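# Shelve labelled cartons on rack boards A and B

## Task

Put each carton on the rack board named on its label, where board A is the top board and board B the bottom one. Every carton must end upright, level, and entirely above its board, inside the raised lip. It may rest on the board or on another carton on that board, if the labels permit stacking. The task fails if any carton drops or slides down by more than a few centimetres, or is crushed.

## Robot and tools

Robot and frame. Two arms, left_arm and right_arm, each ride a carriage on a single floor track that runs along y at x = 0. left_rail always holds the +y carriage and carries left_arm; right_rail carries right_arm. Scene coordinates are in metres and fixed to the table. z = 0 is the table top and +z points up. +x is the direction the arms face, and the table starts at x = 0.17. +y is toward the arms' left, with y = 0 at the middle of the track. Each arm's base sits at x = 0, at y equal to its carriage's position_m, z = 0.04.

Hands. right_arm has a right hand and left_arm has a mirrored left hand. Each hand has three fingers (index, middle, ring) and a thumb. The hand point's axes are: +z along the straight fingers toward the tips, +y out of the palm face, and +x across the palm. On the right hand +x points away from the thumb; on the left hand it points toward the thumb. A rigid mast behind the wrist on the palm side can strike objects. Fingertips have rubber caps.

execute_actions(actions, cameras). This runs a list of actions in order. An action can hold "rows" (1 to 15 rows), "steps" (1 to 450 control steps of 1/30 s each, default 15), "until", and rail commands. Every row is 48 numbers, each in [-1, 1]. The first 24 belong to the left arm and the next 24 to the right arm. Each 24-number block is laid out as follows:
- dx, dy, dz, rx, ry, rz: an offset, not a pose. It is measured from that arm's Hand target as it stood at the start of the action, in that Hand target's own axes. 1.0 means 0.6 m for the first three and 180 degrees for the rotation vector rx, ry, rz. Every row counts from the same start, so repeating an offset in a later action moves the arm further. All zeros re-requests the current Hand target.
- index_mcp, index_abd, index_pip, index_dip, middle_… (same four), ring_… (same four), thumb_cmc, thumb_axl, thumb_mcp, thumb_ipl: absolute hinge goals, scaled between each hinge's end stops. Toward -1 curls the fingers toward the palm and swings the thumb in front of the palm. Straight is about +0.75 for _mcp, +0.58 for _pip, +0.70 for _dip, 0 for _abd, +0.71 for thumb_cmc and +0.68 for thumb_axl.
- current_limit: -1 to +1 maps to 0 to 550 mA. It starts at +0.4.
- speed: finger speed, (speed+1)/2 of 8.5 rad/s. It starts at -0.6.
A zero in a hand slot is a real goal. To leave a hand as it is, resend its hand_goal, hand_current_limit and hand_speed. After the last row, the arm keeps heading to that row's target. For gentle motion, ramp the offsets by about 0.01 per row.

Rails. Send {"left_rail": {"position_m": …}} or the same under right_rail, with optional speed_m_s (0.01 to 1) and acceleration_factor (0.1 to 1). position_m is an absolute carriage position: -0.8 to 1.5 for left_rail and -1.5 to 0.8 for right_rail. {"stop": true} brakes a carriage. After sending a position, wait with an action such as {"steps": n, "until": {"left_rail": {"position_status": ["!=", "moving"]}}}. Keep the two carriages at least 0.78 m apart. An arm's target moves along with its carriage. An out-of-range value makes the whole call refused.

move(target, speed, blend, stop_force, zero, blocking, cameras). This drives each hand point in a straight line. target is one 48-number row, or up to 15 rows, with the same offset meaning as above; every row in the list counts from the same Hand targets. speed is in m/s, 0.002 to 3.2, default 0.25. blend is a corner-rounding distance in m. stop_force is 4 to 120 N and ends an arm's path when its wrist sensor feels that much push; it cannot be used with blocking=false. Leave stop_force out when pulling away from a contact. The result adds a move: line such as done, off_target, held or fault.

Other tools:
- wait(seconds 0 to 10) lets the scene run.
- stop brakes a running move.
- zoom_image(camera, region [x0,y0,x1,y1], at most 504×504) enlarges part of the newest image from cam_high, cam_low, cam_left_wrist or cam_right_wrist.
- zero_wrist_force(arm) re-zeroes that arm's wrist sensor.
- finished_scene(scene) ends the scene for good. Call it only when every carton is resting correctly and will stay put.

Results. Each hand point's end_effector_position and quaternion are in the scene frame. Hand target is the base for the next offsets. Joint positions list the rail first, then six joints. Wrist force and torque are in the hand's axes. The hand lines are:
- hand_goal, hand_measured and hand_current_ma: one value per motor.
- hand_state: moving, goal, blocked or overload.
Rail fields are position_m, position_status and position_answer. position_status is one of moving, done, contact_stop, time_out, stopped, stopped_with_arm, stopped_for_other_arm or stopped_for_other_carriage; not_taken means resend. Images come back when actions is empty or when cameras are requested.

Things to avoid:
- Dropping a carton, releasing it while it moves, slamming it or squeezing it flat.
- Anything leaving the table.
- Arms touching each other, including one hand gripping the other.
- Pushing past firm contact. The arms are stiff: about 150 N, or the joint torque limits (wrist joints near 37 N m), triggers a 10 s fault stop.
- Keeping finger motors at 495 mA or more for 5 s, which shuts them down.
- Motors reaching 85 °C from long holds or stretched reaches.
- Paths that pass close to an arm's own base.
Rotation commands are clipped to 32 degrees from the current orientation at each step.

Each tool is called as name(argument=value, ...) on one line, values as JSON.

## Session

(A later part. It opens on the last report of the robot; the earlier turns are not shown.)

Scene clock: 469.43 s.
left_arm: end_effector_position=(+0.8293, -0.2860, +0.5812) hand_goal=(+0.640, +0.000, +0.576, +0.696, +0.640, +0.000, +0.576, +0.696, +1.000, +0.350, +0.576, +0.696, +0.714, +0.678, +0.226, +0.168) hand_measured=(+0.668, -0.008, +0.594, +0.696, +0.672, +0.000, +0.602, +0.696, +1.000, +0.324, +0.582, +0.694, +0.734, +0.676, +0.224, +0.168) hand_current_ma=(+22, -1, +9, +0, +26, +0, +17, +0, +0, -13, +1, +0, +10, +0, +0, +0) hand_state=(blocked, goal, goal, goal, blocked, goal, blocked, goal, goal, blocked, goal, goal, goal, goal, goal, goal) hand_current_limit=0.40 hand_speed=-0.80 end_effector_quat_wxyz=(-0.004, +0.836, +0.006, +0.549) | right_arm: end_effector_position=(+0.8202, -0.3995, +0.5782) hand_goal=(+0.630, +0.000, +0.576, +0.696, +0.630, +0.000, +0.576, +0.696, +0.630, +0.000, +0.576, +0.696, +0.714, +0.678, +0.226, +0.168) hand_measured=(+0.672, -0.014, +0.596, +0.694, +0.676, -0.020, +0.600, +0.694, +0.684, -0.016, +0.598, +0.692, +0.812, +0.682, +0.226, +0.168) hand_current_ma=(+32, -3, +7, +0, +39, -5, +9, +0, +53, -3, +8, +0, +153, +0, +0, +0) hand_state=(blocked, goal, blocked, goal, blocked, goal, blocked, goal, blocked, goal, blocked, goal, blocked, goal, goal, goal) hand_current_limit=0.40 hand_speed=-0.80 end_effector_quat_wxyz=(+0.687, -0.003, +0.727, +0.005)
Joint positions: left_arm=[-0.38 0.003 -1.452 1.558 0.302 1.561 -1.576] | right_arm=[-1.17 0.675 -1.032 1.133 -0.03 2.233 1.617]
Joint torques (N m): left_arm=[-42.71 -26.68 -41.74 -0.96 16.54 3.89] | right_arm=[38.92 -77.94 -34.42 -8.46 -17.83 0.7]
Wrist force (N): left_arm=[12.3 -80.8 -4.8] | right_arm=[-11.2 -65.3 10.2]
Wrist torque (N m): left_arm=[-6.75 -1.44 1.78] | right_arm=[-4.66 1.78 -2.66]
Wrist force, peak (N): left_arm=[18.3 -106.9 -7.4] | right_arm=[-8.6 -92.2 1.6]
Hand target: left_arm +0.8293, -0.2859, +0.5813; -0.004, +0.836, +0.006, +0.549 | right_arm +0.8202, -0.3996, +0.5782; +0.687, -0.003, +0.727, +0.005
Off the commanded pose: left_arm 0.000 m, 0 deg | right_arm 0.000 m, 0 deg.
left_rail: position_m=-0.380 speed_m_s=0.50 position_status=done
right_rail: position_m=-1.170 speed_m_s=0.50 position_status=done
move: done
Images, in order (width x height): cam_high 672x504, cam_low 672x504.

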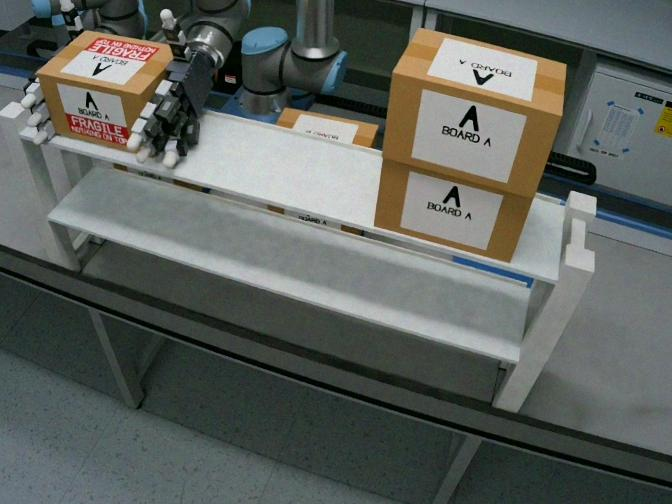

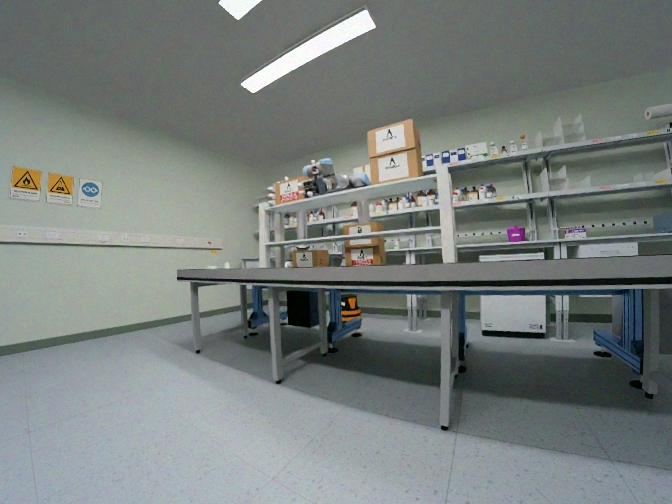

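move(target=[[0,-0.0012,0,0,0,0, 0.68,0,0.576,0.696,0.68,0,0.576,0.696,1.0,0.35,0.576,0.696,0.714,0.678,0.226,0.168,0.4,-0.8, 0,-0.0012,0,0,0,0, 0.68,0,0.576,0.696,0.68,0,0.576,0.696,0.68,0,0.576,0.696,0.714,0.678,0.226,0.168,0.4,-0.8],[0,-0.003,0,0,0,0, 0.68,0,0.576,0.696,0.68,0,0.576,0.696,1.0,0.35,0.576,0.696,0.714,0.678,0.226,0.168,0.4,-0.8, 0,-0.003,0,0,0,0, 0.68,0,0.576,0.696,0.68,0,0.576,0.696,0.68,0,0.576,0.696,0.714,0.678,0.226,0.168,0.4,-0.8]], speed=0.003, cameras=["cam_high","cam_low"])

zoom_image(camera="cam_high", region=[0, 20, 210, 170])

zoom_image(camera="cam_low", region=[262, 172, 332, 222])

Scene clock: 471.83 s.
left_arm: end_effector_position=(+0.8293, -0.2842, +0.5813) hand_goal=(+0.680, +0.000, +0.576, +0.696, +0.680, +0.000, +0.576, +0.696, +1.000, +0.350, +0.576, +0.696, +0.714, +0.678, +0.226, +0.168) hand_measured=(+0.682, -0.008, +0.580, +0.696, +0.688, +0.008, +0.586, +0.696, +1.000, +0.324, +0.586, +0.694, +0.718, +0.676, +0.224, +0.168) hand_current_ma=(+0, -1, +0, +0, +2, +2, +3, +0, +0, -13, +3, +0, +0, +0, +0, +0) hand_state=(goal, goal, goal, goal, goal, goal, goal, goal, goal, blocked, goal, goal, goal, goal, goal, goal) hand_current_limit=0.40 hand_speed=-0.80 end_effector_quat_wxyz=(-0.004, +0.836, +0.006, +0.549) | right_arm: end_effector_position=(+0.8202, -0.4014, +0.5782) hand_goal=(+0.680, +0.000, +0.576, +0.696, +0.680, +0.000, +0.576, +0.696, +0.680, +0.000, +0.576, +0.696, +0.714, +0.678, +0.226, +0.168) hand_measured=(+0.682, -0.012, +0.580, +0.694, +0.682, -0.014, +0.578, +0.694, +0.686, -0.010, +0.578, +0.694, +0.760, +0.678, +0.226, +0.168) hand_current_ma=(+0, -2, +0, +0, +0, -2, +0, +0, +1, -2, +0, +0, +34, +0, +0, +0) hand_state=(goal, goal, goal, goal, goal, goal, goal, goal, goal, goal, goal, goal, blocked, goal, goal, goal) hand_current_limit=0.40 hand_speed=-0.80 end_effector_quat_wxyz=(+0.687, -0.003, +0.727, +0.005)
Joint positions: left_arm=[-0.38 0.006 -1.451 1.557 0.303 1.564 -1.575] | right_arm=[-1.17 0.674 -1.034 1.137 -0.032 2.231 1.617]
Joint torques (N m): left_arm=[10.15 -36.34 -50.07 0.66 3.66 2.32] | right_arm=[-11.53 -89.29 -27.95 -2.25 -4.3 -3.64]
Wrist force (N): left_arm=[-0.3 -4.8 0.6] | right_arm=[-10.4 -8.2 2.5]
Wrist torque (N m): left_arm=[-0.26 0.01 0.10] | right_arm=[-1.13 0.89 -0.86]
Wrist force, peak (N): left_arm=[11.3 -80.1 -4.8] | right_arm=[-10.6 -64.4 10.0]
Hand target: left_arm +0.8293, -0.2842, +0.5813; -0.004, +0.836, +0.006, +0.549 | right_arm +0.8203, -0.4014, +0.5782; +0.687, -0.003, +0.727, +0.005
Off the commanded pose: left_arm 0.000 m, 0 deg | right_arm 0.000 m, 0 deg.
left_rail: position_m=-0.380 speed_m_s=0.50 position_status=done
right_rail: position_m=-1.170 speed_m_s=0.50 position_status=done
move: done
Images, in order (width x height): cam_high 672x504, cam_low 672x504.

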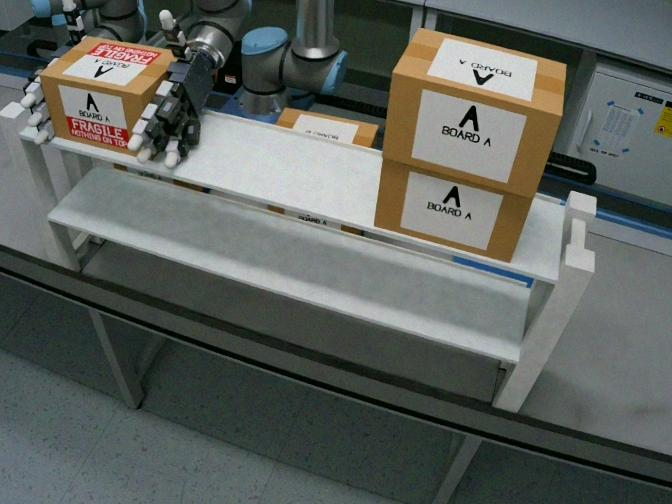

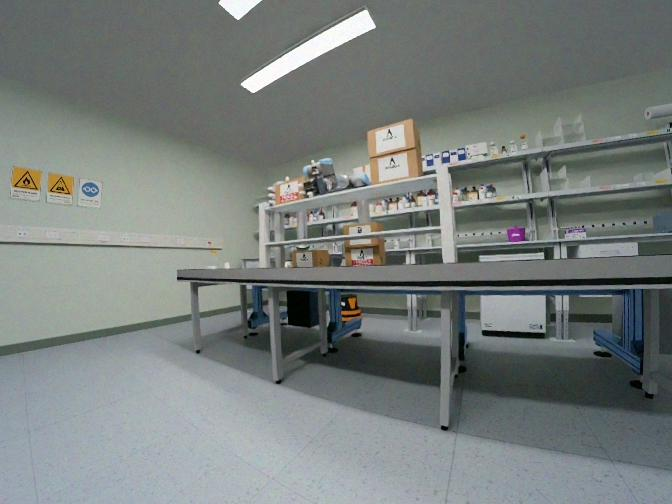

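Scaled by 2.400 from the camera's 672x504 image, which has a finer 960x720 frame.

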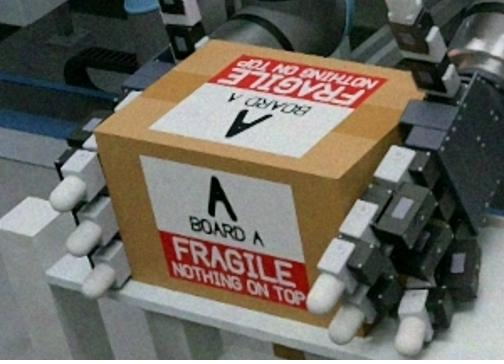

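Scaled by 7.200 from the camera's 672x504 image, which has a finer 960x720 frame.

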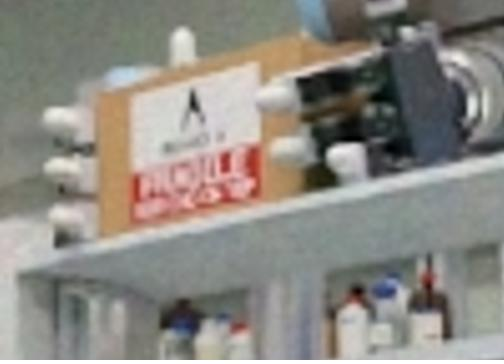

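execute_actions(actions=[], cameras=["cam_high","cam_low"])

Scene clock: 476.80 s.
left_arm: end_effector_position=(+0.8293, -0.2841, +0.5813) hand_goal=(+0.680, +0.000, +0.576, +0.696, +0.680, +0.000, +0.576, +0.696, +1.000, +0.350, +0.576, +0.696, +0.714, +0.678, +0.226, +0.168) hand_measured=(+0.682, -0.008, +0.580, +0.696, +0.688, +0.008, +0.586, +0.696, +1.000, +0.324, +0.586, +0.694, +0.718, +0.676, +0.224, +0.168) hand_current_ma=(+0, -1, +0, +0, +2, +2, +3, +0, +0, -13, +3, +0, +0, +0, +0, +0) hand_state=(goal, goal, goal, goal, goal, goal, goal, goal, goal, blocked, goal, goal, goal, goal, goal, goal) hand_current_limit=0.40 hand_speed=-0.80 end_effector_quat_wxyz=(-0.004, +0.836, +0.006, +0.549) | right_arm: end_effector_position=(+0.8203, -0.4014, +0.5782) hand_goal=(+0.680, +0.000, +0.576, +0.696, +0.680, +0.000, +0.576, +0.696, +0.680, +0.000, +0.576, +0.696, +0.714, +0.678, +0.226, +0.168) hand_measured=(+0.682, -0.012, +0.580, +0.694, +0.682, -0.014, +0.578, +0.694, +0.686, -0.010, +0.578, +0.694, +0.758, +0.678, +0.226, +0.168) hand_current_ma=(+0, -2, +0, +0, +0, -2, +0, +0, +1, -2, +0, +0, +31, +0, +0, +0) hand_state=(goal, goal, goal, goal, goal, goal, goal, goal, goal, goal, goal, goal, blocked, goal, goal, goal) hand_current_limit=0.40 hand_speed=-0.80 end_effector_quat_wxyz=(+0.687, -0.003, +0.727, +0.005)
Joint positions: left_arm=[-0.38 0.006 -1.451 1.557 0.302 1.564 -1.575] | right_arm=[-1.17 0.674 -1.034 1.137 -0.032 2.231 1.617]
Joint velocities: within noise
Joint torques (N m): left_arm=[10.09 -37.07 -39.3 -4.16 -1.03 2.42] | right_arm=[-12.91 -87.49 -27.88 -1.73 0.06 -3.45]
Motor temperatures (°C): left_arm=[29 23 29 30 35 33] | right_arm=[26 24 27 34 32 33]
Wrist force (N): left_arm=[-0.4 -3.3 -0.1] | right_arm=[-10.6 -6.7 1.0]
Wrist torque (N m): left_arm=[-0.11 -0.01 0.00] | right_arm=[-0.89 0.90 -0.87]
Wrist force, peak (N): left_arm=[-0.5 -4.9 0.3] | right_arm=[-10.9 -7.8 2.1]
Hand target: left_arm +0.8293, -0.2841, +0.5813; -0.004, +0.836, +0.006, +0.549 | right_arm +0.8203, -0.4014, +0.5782; +0.687, -0.003, +0.727, +0.005
Off the commanded pose: left_arm 0.000 m, 0 deg | right_arm 0.000 m, 0 deg.
left_rail: position_m=-0.380 speed_m_s=0.50 position_status=done
right_rail: position_m=-1.170 speed_m_s=0.50 position_status=done
Images, in order (width x height): cam_high 672x504, cam_low 672x504.

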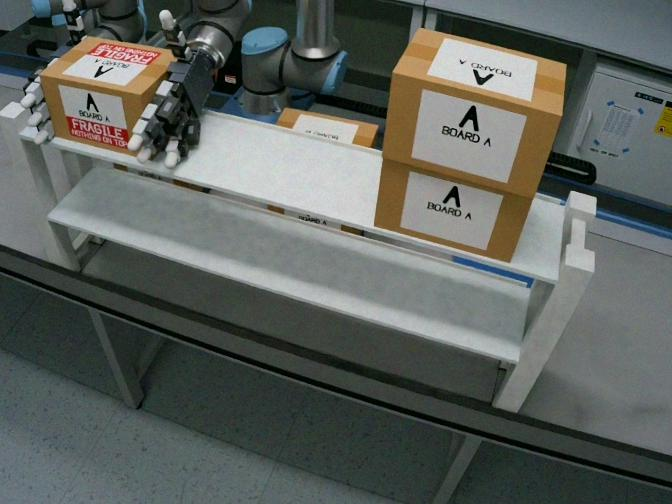

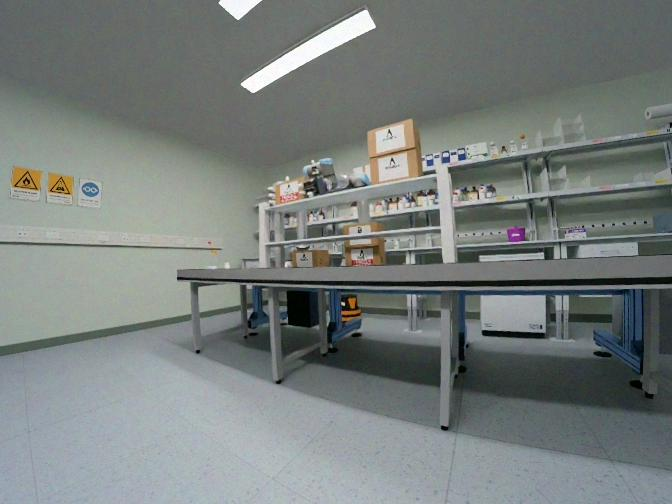

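move(target=[[0,-0.01,0,0,0,0,0.68,0,0.576,0.696,0.68,0,0.576,0.696,1.0,0.35,0.576,0.696,0.714,0.678,0.226,0.168,0.4,-0.8,0,-0.01,0,0,0,0,0.68,0,0.576,0.696,0.68,0,0.576,0.696,0.68,0,0.576,0.696,0.714,0.678,0.226,0.168,0.4,-0.8],[0,-0.01,0,0,0,0,0.68,0,0.576,0.696,0.68,0,0.576,0.696,1.0,0.35,0.576,0.696,0.714,0.678,0.226,0.168,0.4,-0.8,-0.0333,-0.01,-0.002,0,0,0,0.68,0,0.576,0.696,0.68,0,0.576,0.696,0.68,0,0.576,0.696,0.714,0.678,0.226,0.168,0.4,-0.8]], speed=0.012, cameras=["cam_high","cam_low","cam_right_wrist","cam_left_wrist"])

Scene clock: 481.57 s.
left_arm: end_effector_position=(+0.8292, -0.2781, +0.5813) hand_goal=(+0.680, +0.000, +0.576, +0.696, +0.680, +0.000, +0.576, +0.696, +1.000, +0.350, +0.576, +0.696, +0.714, +0.678, +0.226, +0.168) hand_measured=(+0.682, -0.008, +0.580, +0.696, +0.680, +0.002, +0.578, +0.696, +1.000, +0.328, +0.582, +0.694, +0.718, +0.676, +0.224, +0.168) hand_current_ma=(+0, -1, +0, +0, +0, +0, +0, +0, +0, -10, +1, +0, +0, +0, +0, +0) hand_state=(goal, goal, goal, goal, goal, goal, goal, goal, goal, blocked, goal, goal, goal, goal, goal, goal) hand_current_limit=0.40 hand_speed=-0.80 end_effector_quat_wxyz=(-0.004, +0.836, +0.006, +0.549) | right_arm: end_effector_position=(+0.8203, -0.4075, +0.5982) hand_goal=(+0.680, +0.000, +0.576, +0.696, +0.680, +0.000, +0.576, +0.696, +0.680, +0.000, +0.576, +0.696, +0.714, +0.678, +0.226, +0.168) hand_measured=(+0.682, -0.012, +0.580, +0.694, +0.682, -0.014, +0.578, +0.694, +0.682, -0.010, +0.578, +0.694, +0.718, +0.678, +0.226, +0.168) hand_current_ma=(+0, -2, +0, +0, +0, -2, +0, +0, +0, -2, +0, +0, +0, +0, +0, +0) hand_state=(goal, goal, goal, goal, goal, goal, goal, goal, goal, goal, goal, goal, goal, goal, goal, goal) hand_current_limit=0.40 hand_speed=-0.80 end_effector_quat_wxyz=(+0.687, -0.003, +0.727, +0.005)
Joint positions: left_arm=[-0.38 0.016 -1.448 1.554 0.303 1.573 -1.57] | right_arm=[-1.17 0.668 -1.046 1.12 -0.003 2.226 1.616]
Joint torques (N m): left_arm=[14.18 -36.4 -49.44 2.45 2.59 2.39] | right_arm=[-6.08 -98.41 -51.78 0.6 -2.51 -2.39]
Wrist force (N): left_arm=[0.7 1.4 0.2] | right_arm=[-1.5 -3.9 2.8]
Wrist torque (N m): left_arm=[0.28 -0.18 -0.05] | right_arm=[-0.85 -0.07 -0.48]
Wrist force, peak (N): left_arm=[0.1 -3.6 -0.5] | right_arm=[-11.3 -6.9 1.6]
Hand target: left_arm +0.8292, -0.2781, +0.5813; -0.004, +0.836, +0.006, +0.549 | right_arm +0.8203, -0.4075, +0.5982; +0.687, -0.003, +0.727, +0.005
Off the commanded pose: left_arm 0.000 m, 0 deg | right_arm 0.000 m, 0 deg.
left_rail: position_m=-0.380 speed_m_s=0.50 position_status=done
right_rail: position_m=-1.170 speed_m_s=0.50 position_status=done
move: done

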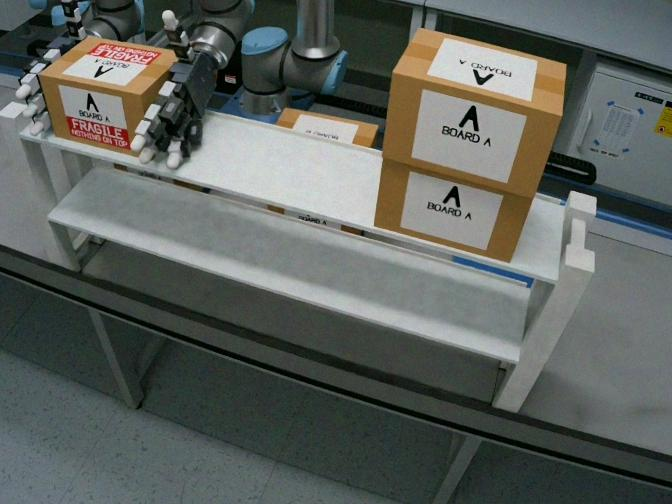

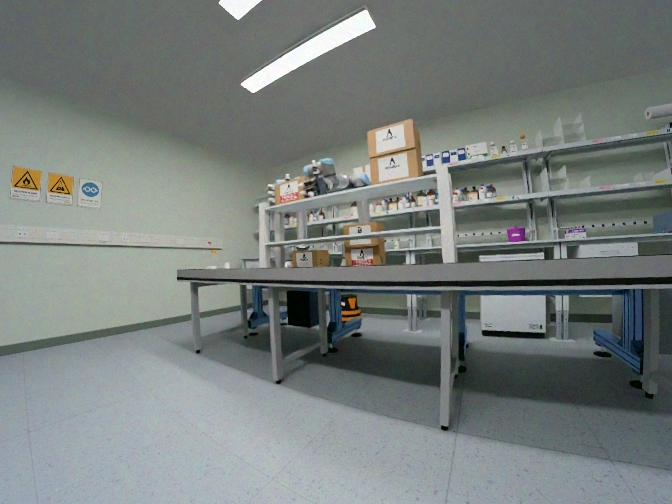

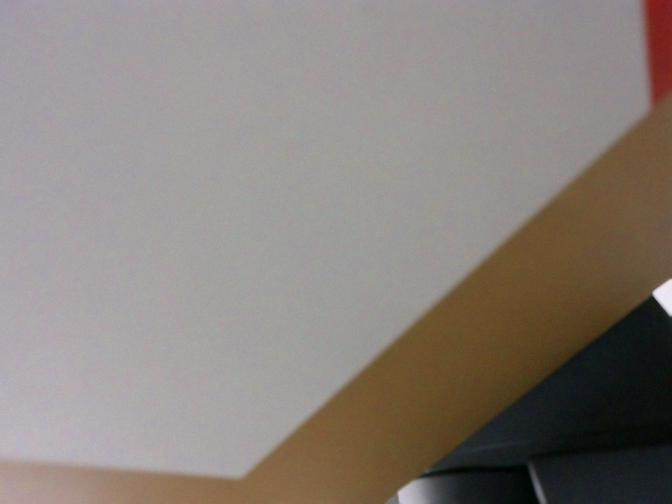

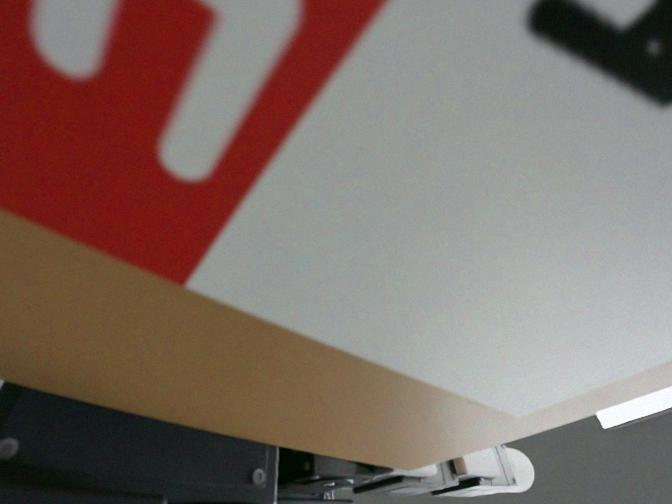

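zoom_image(camera="cam_high", region=[10, 30, 210, 180])

zoom_image(camera="cam_low", region=[262, 172, 332, 222])

Scaled by 2.520 from the camera's 672x504 image, which has a finer 960x720 frame.

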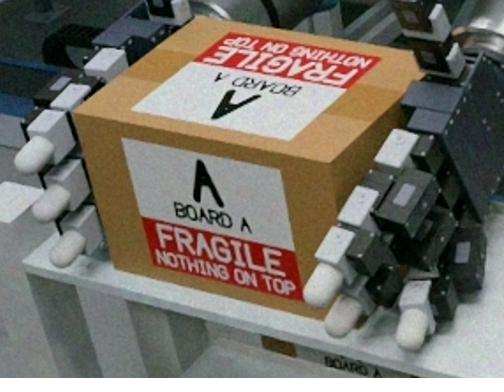

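Scaled by 7.200 from the camera's 672x504 image, which has a finer 960x720 frame.

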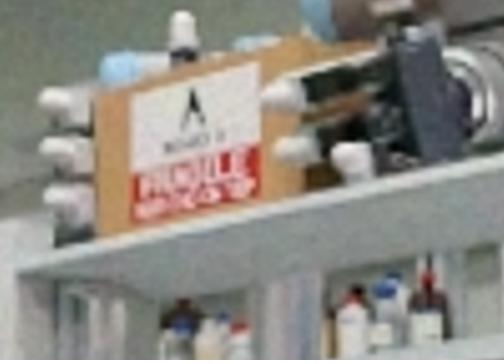

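move(target=[0,0.02,0,0,0,0,0.68,0,0.576,0.696,0.68,0,0.576,0.696,1.0,0.35,0.576,0.696,0.714,0.678,0.226,0.168,0.4,-0.8,0,0.02,0,0,0,0,0.68,0,0.576,0.696,0.68,0,0.576,0.696,0.68,0,0.576,0.696,0.714,0.678,0.226,0.168,0.4,-0.8], speed=0.008, stop_force=8)

move(target=[0,0.02,0,0,0,0,0.68,0,0.576,0.696,0.68,0,0.576,0.696,1.0,0.35,0.576,0.696,0.714,0.678,0.226,0.168,0.4,-0.8,0,0.02,0,0,0,0,0.68,0,0.576,0.696,0.68,0,0.576,0.696,0.68,0,0.576,0.696,0.714,0.678,0.226,0.168,0.4,-0.8], speed=0.003, stop_force=30)

Scene clock: 485.37 s.
left_arm: end_effector_position=(+0.8293, -0.2838, +0.5813) hand_goal=(+0.680, +0.000, +0.576, +0.696, +0.680, +0.000, +0.576, +0.696, +1.000, +0.350, +0.576, +0.696, +0.714, +0.678, +0.226, +0.168) hand_measured=(+0.682, -0.008, +0.580, +0.696, +0.686, +0.006, +0.582, +0.696, +1.000, +0.328, +0.586, +0.694, +0.716, +0.676, +0.224, +0.168) hand_current_ma=(+0, -1, +0, +0, +1, +1, +1, +0, +0, -10, +3, +0, +0, +0, +0, +0) hand_state=(goal, goal, goal, goal, goal, goal, goal, goal, goal, blocked, goal, goal, goal, goal, goal, goal) hand_current_limit=0.40 hand_speed=-0.80 end_effector_quat_wxyz=(-0.004, +0.836, +0.006, +0.549) | right_arm: end_effector_position=(+0.8202, -0.4016, +0.5982) hand_goal=(+0.680, +0.000, +0.576, +0.696, +0.680, +0.000, +0.576, +0.696, +0.680, +0.000, +0.576, +0.696, +0.714, +0.678, +0.226, +0.168) hand_measured=(+0.682, -0.012, +0.578, +0.694, +0.682, -0.014, +0.578, +0.694, +0.686, -0.010, +0.578, +0.694, +0.728, +0.678, +0.226, +0.168) hand_current_ma=(+0, -2, +0, +0, +0, -2, +0, +0, +1, -1, +0, +0, +4, +0, +0, +0) hand_state=(goal, goal, goal, goal, goal, goal, goal, goal, goal, goal, goal, goal, goal, goal, goal, goal) hand_current_limit=0.40 hand_speed=-0.80 end_effector_quat_wxyz=(+0.687, -0.003, +0.727, +0.005)
Joint positions: left_arm=[-0.38 0.006 -1.451 1.557 0.303 1.564 -1.574] | right_arm=[-1.17 0.673 -1.038 1.107 0.002 2.231 1.617]
Joint torques (N m): left_arm=[11.12 -36.59 -49.89 -0.37 3.46 1.72] | right_arm=[-12.51 -101.23 -36.22 -3.88 -3.9 0]
Wrist force (N): left_arm=[-1.0 -3.7 -0.3] | right_arm=[1.4 -8.1 2.2]
Wrist torque (N m): left_arm=[-0.13 -0.04 -0.02] | right_arm=[-1.15 -0.34 -0.26]
Wrist force, peak (N): left_arm=[1.9 -10.0 -0.5] | right_arm=[3.0 -15.6 2.2]
Hand target: left_arm +0.8293, -0.2838, +0.5813; -0.004, +0.836, +0.006, +0.549 (not the last commanded pose) | right_arm +0.8202, -0.4016, +0.5982; +0.687, -0.003, +0.727, +0.005 (not the last commanded pose)
Off the commanded pose: left_arm 0.006 m, 0 deg | right_arm 0.006 m, 0 deg.
left_rail: position_m=-0.380 speed_m_s=0.50 position_status=done
right_rail: position_m=-1.170 speed_m_s=0.50 position_status=done
move: contact (left_arm, right_arm)

Scene clock: 487.20 s.
left_arm: end_effector_position=(+0.8293, -0.2851, +0.5812) hand_goal=(+0.680, +0.000, +0.576, +0.696, +0.680, +0.000, +0.576, +0.696, +1.000, +0.350, +0.576, +0.696, +0.714, +0.678, +0.226, +0.168) hand_measured=(+0.682, -0.008, +0.580, +0.696, +0.686, +0.006, +0.582, +0.696, +1.000, +0.328, +0.586, +0.694, +0.716, +0.676, +0.224, +0.168) hand_current_ma=(+0, -1, +0, +0, +1, +1, +1, +0, +0, -10, +3, +0, +0, +0, +0, +0) hand_state=(goal, goal, goal, goal, goal, goal, goal, goal, goal, blocked, goal, goal, goal, goal, goal, goal) hand_current_limit=0.40 hand_speed=-0.80 end_effector_quat_wxyz=(-0.004, +0.836, +0.006, +0.549) | right_arm: end_effector_position=(+0.8202, -0.3999, +0.5982) hand_goal=(+0.680, +0.000, +0.576, +0.696, +0.680, +0.000, +0.576, +0.696, +0.680, +0.000, +0.576, +0.696, +0.714, +0.678, +0.226, +0.168) hand_measured=(+0.690, -0.006, +0.578, +0.694, +0.694, -0.004, +0.580, +0.694, +0.698, -0.002, +0.580, +0.694, +0.784, +0.686, +0.226, +0.168) hand_current_ma=(+2, -1, +0, +0, +4, +0, +0, +0, +6, +0, +0, +0, +79, +2, +0, +0) hand_state=(goal, goal, goal, goal, goal, goal, goal, goal, goal, goal, goal, goal, blocked, goal, goal, goal) hand_current_limit=0.40 hand_speed=-0.80 end_effector_quat_wxyz=(+0.687, -0.003, +0.727, +0.005)
Joint positions: left_arm=[-0.38 0.004 -1.451 1.558 0.303 1.562 -1.575] | right_arm=[-1.17 0.675 -1.035 1.103 0.003 2.233 1.617]
Joint torques (N m): left_arm=[-9.34 -37.04 -49.92 -1.76 7.93 1.85] | right_arm=[10.43 -95.76 -40.07 -5.29 -8.63 -0.17]
Wrist force (N): left_arm=[0.8 -32.6 -1.5] | right_arm=[3.3 -36.2 4.8]
Wrist torque (N m): left_arm=[-3.07 -0.21 0.75] | right_arm=[-3.43 -0.59 0.46]
Wrist force, peak (N): left_arm=[1.8 -38.7 -3.1] | right_arm=[3.9 -39.0 5.2]
Hand target: left_arm +0.8293, -0.2851, +0.5812; -0.004, +0.836, +0.006, +0.549 (not the last commanded pose) | right_arm +0.8202, -0.3999, +0.5982; +0.687, -0.003, +0.727, +0.005 (not the last commanded pose)
Off the commanded pose: left_arm 0.011 m, 0 deg | right_arm 0.010 m, 0 deg.
left_rail: position_m=-0.380 speed_m_s=0.50 position_status=done
right_rail: position_m=-1.170 speed_m_s=0.50 position_status=done
move: contact (left_arm, right_arm)

move(target=[0,0.0018,0,0,0,0,0.62,0,0.576,0.696,0.62,0,0.576,0.696,1.0,0.35,0.576,0.696,0.714,0.678,0.226,0.168,0.4,-0.8,0,0.0018,0,0,0,0,0.61,0,0.576,0.696,0.61,0,0.576,0.696,0.61,0,0.576,0.696,0.714,0.678,0.226,0.168,0.4,-0.8], speed=0.003)

Scene clock: 496.77 s.
left_arm: end_effector_position=(+0.8293, -0.2861, +0.5812) hand_goal=(+0.620, +0.000, +0.576, +0.696, +0.620, +0.000, +0.576, +0.696, +1.000, +0.350, +0.576, +0.696, +0.714, +0.678, +0.226, +0.168) hand_measured=(+0.668, -0.008, +0.584, +0.696, +0.680, +0.006, +0.588, +0.696, +1.000, +0.328, +0.586, +0.694, +0.716, +0.676, +0.224, +0.168) hand_current_ma=(+55, -1, +2, +0, +82, +1, +4, +0, +0, -10, +3, +0, +0, +0, +0, +0) hand_state=(blocked, goal, goal, goal, blocked, goal, goal, goal, goal, blocked, goal, goal, goal, goal, goal, goal) hand_current_limit=0.40 hand_speed=-0.80 end_effector_quat_wxyz=(-0.004, +0.836, +0.006, +0.549) | right_arm: end_effector_position=(+0.8203, -0.3990, +0.5982) hand_goal=(+0.610, +0.000, +0.576, +0.696, +0.610, +0.000, +0.576, +0.696, +0.610, +0.000, +0.576, +0.696, +0.714, +0.678, +0.226, +0.168) hand_measured=(+0.684, -0.002, +0.592, +0.694, +0.688, +0.002, +0.594, +0.694, +0.694, +0.002, +0.594, +0.694, +0.806, +0.692, +0.226, +0.168) hand_current_ma=(+93, +0, +4, +0, +103, +0, +6, +0, +119, +0, +6, +0, +132, +5, +0, +0) hand_state=(blocked, goal, goal, goal, blocked, goal, goal, goal, blocked, goal, goal, goal, blocked, goal, goal, goal) hand_current_limit=0.40 hand_speed=-0.80 end_effector_quat_wxyz=(+0.687, -0.003, +0.727, +0.005)
Joint positions: left_arm=[-0.38 0.002 -1.452 1.558 0.303 1.56 -1.576] | right_arm=[-1.17 0.676 -1.034 1.101 0.004 2.234 1.617]
Joint torques (N m): left_arm=[-66.68 -58.1 -31.02 -2.83 4.73 -1.89] | right_arm=[63.04 -67.12 -62.07 -2.81 -5.8 0.24]
Wrist force (N): left_arm=[3.0 -65.3 -2.3] | right_arm=[4.4 -67.5 7.0]
Wrist torque (N m): left_arm=[-5.52 -0.36 1.61] | right_arm=[-5.07 -1.06 -0.21]
Wrist force, peak (N): left_arm=[3.0 -65.3 -2.3] | right_arm=[4.4 -67.5 7.0]
Hand target: left_arm +0.8293, -0.2862, +0.5812; -0.004, +0.836, +0.006, +0.549 | right_arm +0.8202, -0.3988, +0.5982; +0.687, -0.003, +0.727, +0.005
Off the commanded pose: left_arm 0.000 m, 0 deg | right_arm 0.000 m, 0 deg.
left_rail: position_m=-0.380 speed_m_s=0.50 position_status=done
right_rail: position_m=-1.170 speed_m_s=0.50 position_status=done
move: done

move(target=[0.0306,0,-0.0133,0,0,0,0.62,0,0.576,0.696,0.62,0,0.576,0.696,1.0,0.35,0.576,0.696,0.714,0.678,0.226,0.168,0.4,-0.8,-0.0333,0,-0.002,0,0,0,0.61,0,0.576,0.696,0.61,0,0.576,0.696,0.61,0,0.576,0.696,0.714,0.678,0.226,0.168,0.4,-0.8], speed=0.025, cameras=["cam_high","cam_low"])

zoom_image(camera="cam_high", region=[10, 30, 210, 180])

zoom_image(camera="cam_low", region=[262, 172, 332, 222])

Scene clock: 498.77 s.
left_arm: end_effector_position=(+0.8293, -0.2862, +0.6012) hand_goal=(+0.620, +0.000, +0.576, +0.696, +0.620, +0.000, +0.576, +0.696, +1.000, +0.350, +0.576, +0.696, +0.714, +0.678, +0.226, +0.168) hand_measured=(+0.668, -0.010, +0.586, +0.696, +0.680, +0.004, +0.588, +0.696, +1.000, +0.328, +0.586, +0.694, +0.716, +0.676, +0.224, +0.168) hand_current_ma=(+55, -2, +3, +0, +81, +1, +4, +0, +0, -10, +3, +0, +0, +0, +0, +0) hand_state=(blocked, goal, goal, goal, blocked, goal, goal, goal, goal, blocked, goal, goal, goal, goal, goal, goal) hand_current_limit=0.40 hand_speed=-0.80 end_effector_quat_wxyz=(-0.004, +0.836, +0.006, +0.549) | right_arm: end_effector_position=(+0.8202, -0.3989, +0.6182) hand_goal=(+0.610, +0.000, +0.576, +0.696, +0.610, +0.000, +0.576, +0.696, +0.610, +0.000, +0.576, +0.696, +0.714, +0.678, +0.226, +0.168) hand_measured=(+0.684, -0.002, +0.592, +0.694, +0.688, +0.000, +0.594, +0.694, +0.694, +0.000, +0.594, +0.694, +0.806, +0.694, +0.226, +0.168) hand_current_ma=(+93, +0, +5, +0, +103, +0, +6, +0, +119, +0, +6, +0, +135, +7, +0, +0) hand_state=(blocked, goal, goal, goal, blocked, goal, goal, goal, blocked, goal, goal, goal, blocked, goal, goal, goal) hand_current_limit=0.40 hand_speed=-0.80 end_effector_quat_wxyz=(+0.687, -0.003, +0.727, +0.005)
Joint positions: left_arm=[-0.38 0.002 -1.455 1.527 0.337 1.56 -1.576] | right_arm=[-1.17 0.676 -1.036 1.069 0.038 2.234 1.617]
Joint torques (N m): left_arm=[-66.51 -63.99 -54.24 1.64 12.02 -0.96] | right_arm=[66.51 -91.86 -64.28 -3.75 -16.63 -1.2]
Wrist force (N): left_arm=[-7.5 -72.3 -0.5] | right_arm=[6.8 -73.3 7.8]
Wrist torque (N m): left_arm=[-6.50 0.34 1.10] | right_arm=[-5.70 -0.43 -0.61]
Wrist force, peak (N): left_arm=[-7.2 -76.2 0.4] | right_arm=[7.6 -77.0 7.2]
Hand target: left_arm +0.8293, -0.2862, +0.6013; -0.004, +0.836, +0.006, +0.549 | right_arm +0.8202, -0.3989, +0.6183; +0.687, -0.003, +0.727, +0.005
Off the commanded pose: left_arm 0.000 m, 0 deg | right_arm 0.000 m, 0 deg.
left_rail: position_m=-0.380 speed_m_s=0.50 position_status=done
right_rail: position_m=-1.170 speed_m_s=0.50 position_status=done
move: done
Images, in order (width x height): cam_high 672x504, cam_low 672x504.

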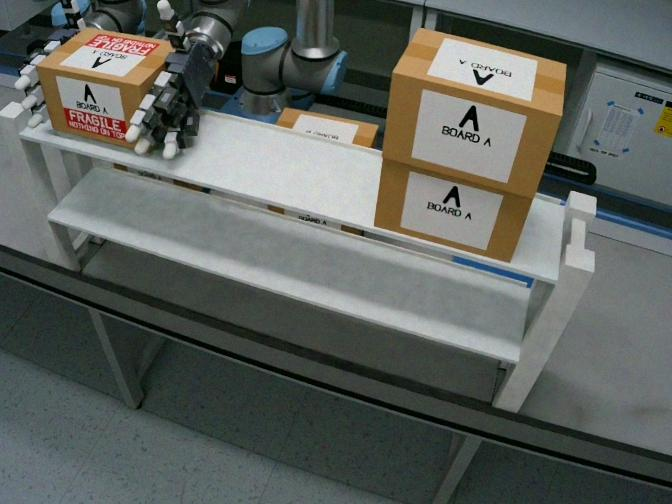

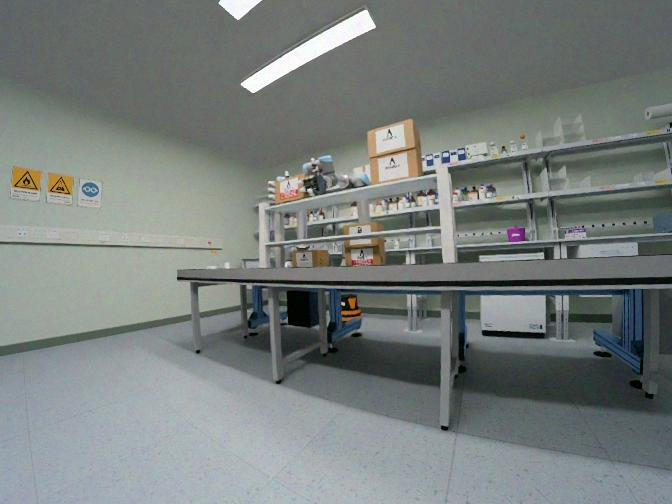

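Scaled by 2.520 from the camera's 672x504 image, which has a finer 960x720 frame.

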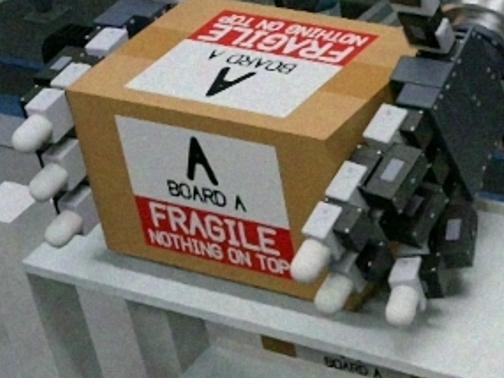

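Scaled by 7.200 from the camera's 672x504 image, which has a finer 960x720 frame.

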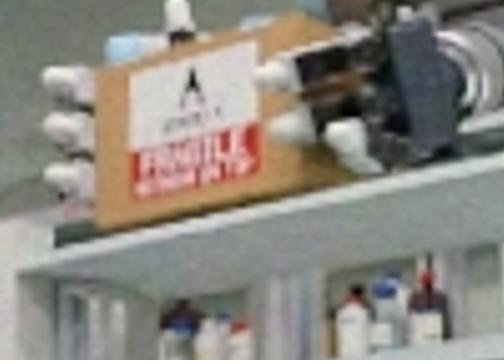

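move(target=[0.0168,0,0.0294,0,0.01944,0,0.62,0,0.576,0.696,0.62,0,0.576,0.696,1.0,0.35,0.576,0.696,0.714,0.678,0.226,0.168,0.4,-0.8,-0.0046,0,0.0318,0,-0.01944,0,0.61,0,0.576,0.696,0.61,0,0.576,0.696,0.61,0,0.576,0.696,0.714,0.678,0.226,0.168,0.4,-0.8], speed=0.025, cameras=["cam_high","cam_low"])

zoom_image(camera="cam_high", region=[10, 90, 110, 165])

zoom_image(camera="cam_low", region=[262, 172, 332, 222])

Scene clock: 503.97 s.
left_arm: end_effector_position=(+0.8495, -0.2859, +0.6035) hand_goal=(+0.620, +0.000, +0.576, +0.696, +0.620, +0.000, +0.576, +0.696, +1.000, +0.350, +0.576, +0.696, +0.714, +0.678, +0.226, +0.168) hand_measured=(+0.668, -0.010, +0.586, +0.696, +0.680, +0.004, +0.588, +0.696, +1.000, +0.328, +0.586, +0.694, +0.716, +0.676, +0.224, +0.168) hand_current_ma=(+55, -2, +3, +0, +81, +0, +4, +0, +0, -10, +3, +0, +0, +0, +0, +0) hand_state=(blocked, goal, goal, goal, blocked, goal, goal, goal, goal, blocked, goal, goal, goal, goal, goal, goal) hand_current_limit=0.40 hand_speed=-0.80 end_effector_quat_wxyz=(-0.004, +0.819, +0.006, +0.574) | right_arm: end_effector_position=(+0.8393, -0.3987, +0.6199) hand_goal=(+0.610, +0.000, +0.576, +0.696, +0.610, +0.000, +0.576, +0.696, +0.610, +0.000, +0.576, +0.696, +0.714, +0.678, +0.226, +0.168) hand_measured=(+0.684, -0.004, +0.592, +0.694, +0.688, +0.000, +0.594, +0.694, +0.694, +0.000, +0.594, +0.694, +0.806, +0.694, +0.226, +0.168) hand_current_ma=(+93, +0, +5, +0, +103, +0, +6, +0, +119, +0, +6, +0, +135, +7, +0, +0) hand_state=(blocked, goal, goal, goal, blocked, goal, goal, goal, blocked, goal, goal, goal, blocked, goal, goal, goal) hand_current_limit=0.40 hand_speed=-0.80 end_effector_quat_wxyz=(+0.709, -0.003, +0.705, +0.005)
Joint positions: left_arm=[-0.38 0.003 -1.439 1.525 0.262 1.56 -1.575] | right_arm=[-1.17 0.662 -1.027 1.078 -0.057 2.221 1.569]
Joint torques (N m): left_arm=[-39.83 -40.42 -54.68 -6.4 11.02 1.79] | right_arm=[41.57 -71.34 -47.41 -10.58 -18.24 -3.8]
Wrist force (N): left_arm=[-7.2 -73.4 -1.5] | right_arm=[7.4 -74.3 7.7]
Wrist torque (N m): left_arm=[-6.59 0.28 1.19] | right_arm=[-5.80 -0.50 -0.51]
Wrist force, peak (N): left_arm=[-6.0 -78.9 -1.0] | right_arm=[8.8 -79.7 7.7]
Hand target: left_arm +0.8495, -0.2859, +0.6035; -0.004, +0.819, +0.006, +0.574 | right_arm +0.8394, -0.3987, +0.6199; +0.709, -0.003, +0.705, +0.005
Off the commanded pose: left_arm 0.000 m, 0 deg | right_arm 0.000 m, 0 deg.
left_rail: position_m=-0.380 speed_m_s=0.50 position_status=done
right_rail: position_m=-1.170 speed_m_s=0.50 position_status=done
move: done
Images, in order (width x height): cam_high 672x504, cam_low 672x504.

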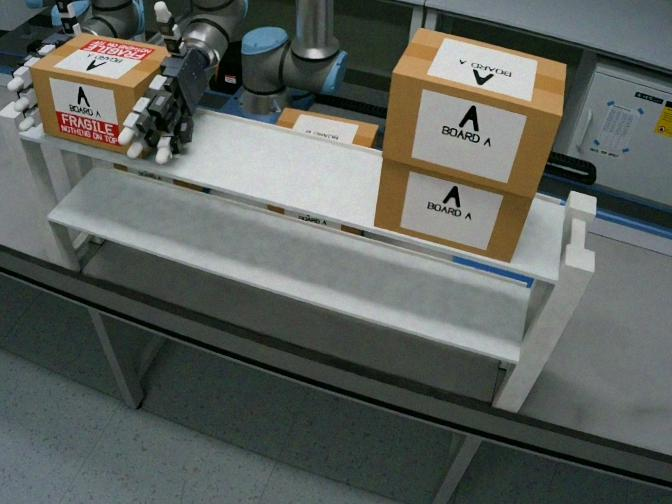

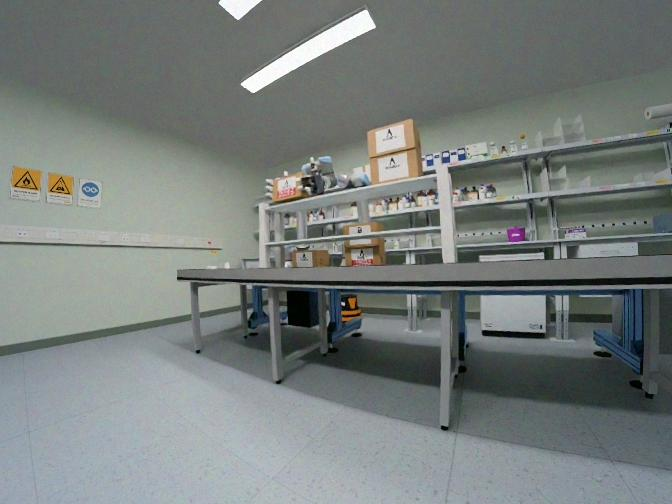

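Scaled by 5.040 from the camera's 672x504 image, which has a finer 960x720 frame.

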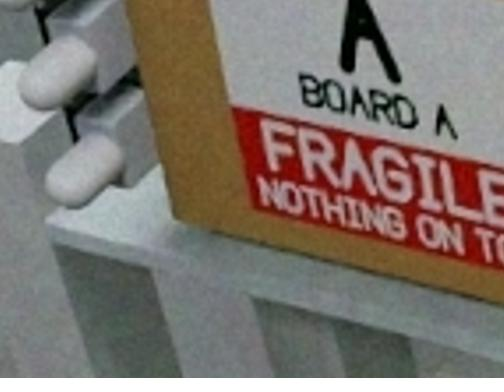

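Scaled by 7.200 from the camera's 672x504 image, which has a finer 960x720 frame.

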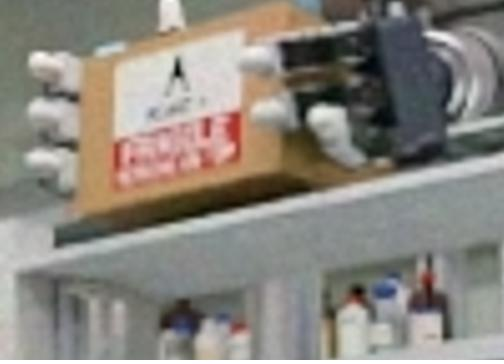

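move(target=[-0.0470,0,0.0171,0,0,0,0.62,0,0.576,0.696,0.62,0,0.576,0.696,1.0,0.35,0.576,0.696,0.714,0.678,0.226,0.168,0.4,-0.8,0.05,0,0,0,0,0,0.61,0,0.576,0.696,0.61,0,0.576,0.696,0.61,0,0.576,0.696,0.714,0.678,0.226,0.168,0.4,-0.8], speed=0.008, stop_force=12, cameras=["cam_high","cam_low"])

zoom_image(camera="cam_high", region=[10, 90, 110, 165])

zoom_image(camera="cam_low", region=[262, 172, 332, 222])

Scene clock: 512.30 s.
left_arm: end_effector_position=(+0.8495, -0.2859, +0.5874) hand_goal=(+0.620, +0.000, +0.576, +0.696, +0.620, +0.000, +0.576, +0.696, +1.000, +0.350, +0.576, +0.696, +0.714, +0.678, +0.226, +0.168) hand_measured=(+0.668, -0.010, +0.586, +0.696, +0.680, +0.000, +0.590, +0.696, +1.000, +0.328, +0.586, +0.694, +0.716, +0.676, +0.224, +0.168) hand_current_ma=(+55, -2, +3, +0, +80, +0, +6, +0, +0, -10, +3, +0, +0, +0, +0, +0) hand_state=(blocked, goal, goal, goal, blocked, goal, goal, goal, goal, blocked, goal, goal, goal, goal, goal, goal) hand_current_limit=0.40 hand_speed=-0.80 end_effector_quat_wxyz=(-0.004, +0.819, +0.006, +0.574) | right_arm: end_effector_position=(+0.8395, -0.3986, +0.6023) hand_goal=(+0.610, +0.000, +0.576, +0.696, +0.610, +0.000, +0.576, +0.696, +0.610, +0.000, +0.576, +0.696, +0.714, +0.678, +0.226, +0.168) hand_measured=(+0.684, +0.000, +0.598, +0.694, +0.688, +0.002, +0.596, +0.692, +0.694, +0.000, +0.594, +0.694, +0.828, +0.698, +0.226, +0.168) hand_current_ma=(+93, +0, +8, +0, +103, +0, +7, +0, +119, +0, +6, +0, +202, +10, +0, +0) hand_state=(blocked, goal, blocked, goal, blocked, goal, blocked, goal, blocked, goal, goal, goal, blocked, blocked, goal, goal) hand_current_limit=0.40 hand_speed=-0.80 end_effector_quat_wxyz=(+0.709, -0.003, +0.705, +0.005)
Joint positions: left_arm=[-0.38 0.003 -1.436 1.55 0.234 1.56 -1.575] | right_arm=[-1.17 0.662 -1.024 1.105 -0.087 2.221 1.569]
Joint torques (N m): left_arm=[-46.79 -53.04 -45.75 1.98 6.33 1.26] | right_arm=[41.59 -81.53 -59.11 -2.29 -16.34 -1.75]
Wrist force (N): left_arm=[7.4 -64.8 -3.6] | right_arm=[0.7 -65.0 8.1]
Wrist torque (N m): left_arm=[-5.21 -1.41 2.19] | right_arm=[-4.71 -0.44 -0.09]
Wrist force, peak (N): left_arm=[-7.1 -74.4 -0.7] | right_arm=[7.4 -75.5 7.1]
Hand target: left_arm +0.8495, -0.2859, +0.5874; -0.004, +0.819, +0.006, +0.574 (not the last commanded pose) | right_arm +0.8395, -0.3986, +0.6023; +0.709, -0.003, +0.705, +0.005 (not the last commanded pose)
Off the commanded pose: left_arm 0.014 m, 0 deg | right_arm 0.012 m, 0 deg.
left_rail: position_m=-0.380 speed_m_s=0.50 position_status=done
right_rail: position_m=-1.170 speed_m_s=0.50 position_status=done
move: contact (left_arm, right_arm)
Images, in order (width x height): cam_high 672x504, cam_low 672x504.

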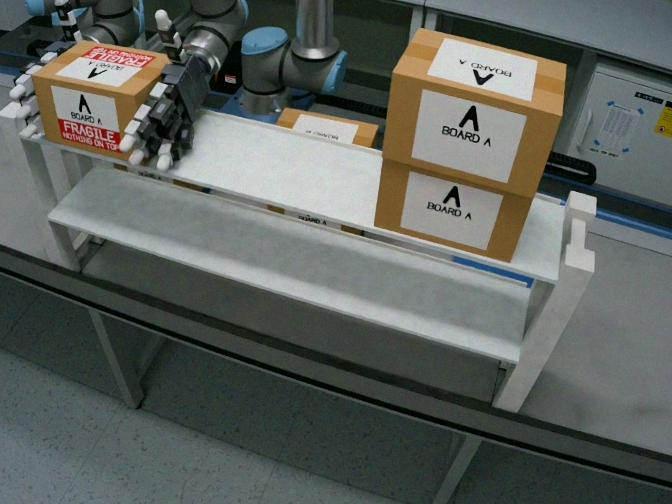

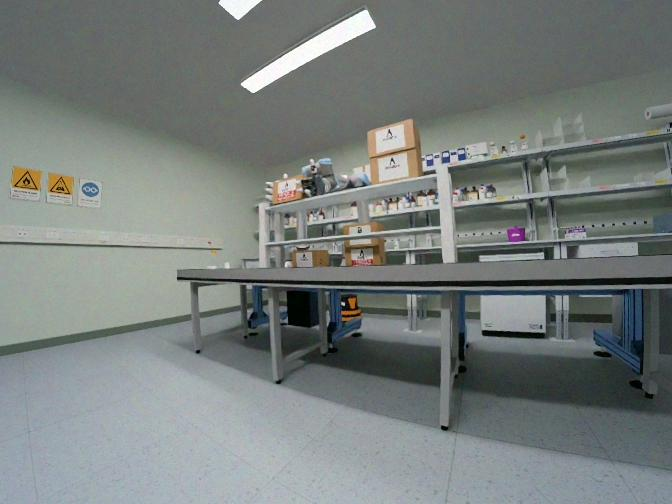

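Scaled by 5.040 from the camera's 672x504 image, which has a finer 960x720 frame.

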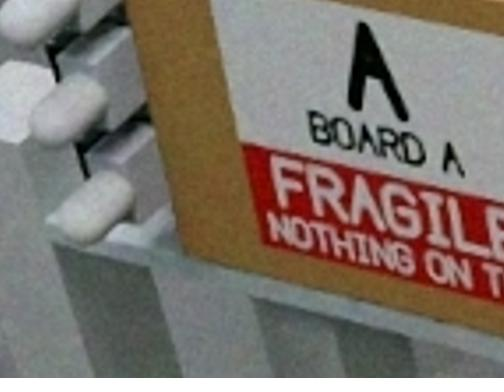

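Scaled by 7.200 from the camera's 672x504 image, which has a finer 960x720 frame.

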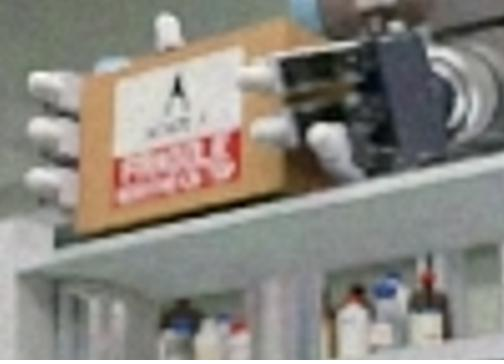

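zoom_image(camera="cam_high", region=[20, 35, 188, 161])

zoom_image(camera="cam_high", region=[370, 20, 580, 270])

Scaled by 3.000 from the camera's 672x504 image, which has a finer 960x720 frame.

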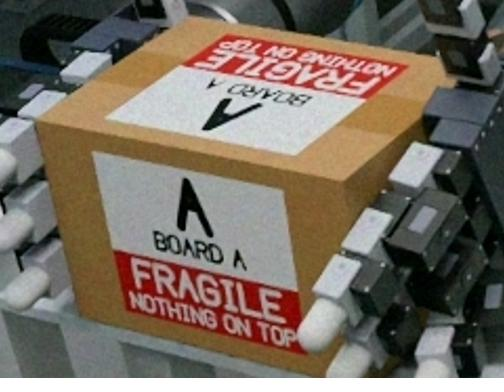

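Scaled by 2.016 from the camera's 672x504 image, which has a finer 960x720 frame.

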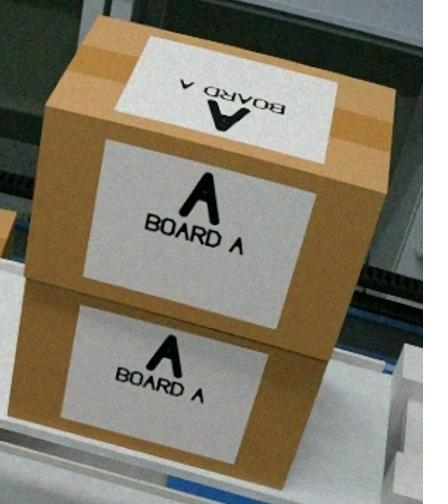

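zoom_image(camera="cam_high", region=[0, 90, 120, 280])

Scaled by 2.653 from the camera's 672x504 image, which has a finer 960x720 frame.

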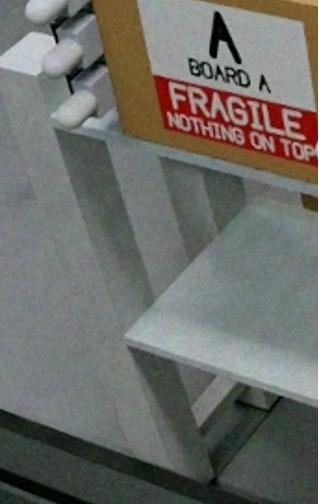

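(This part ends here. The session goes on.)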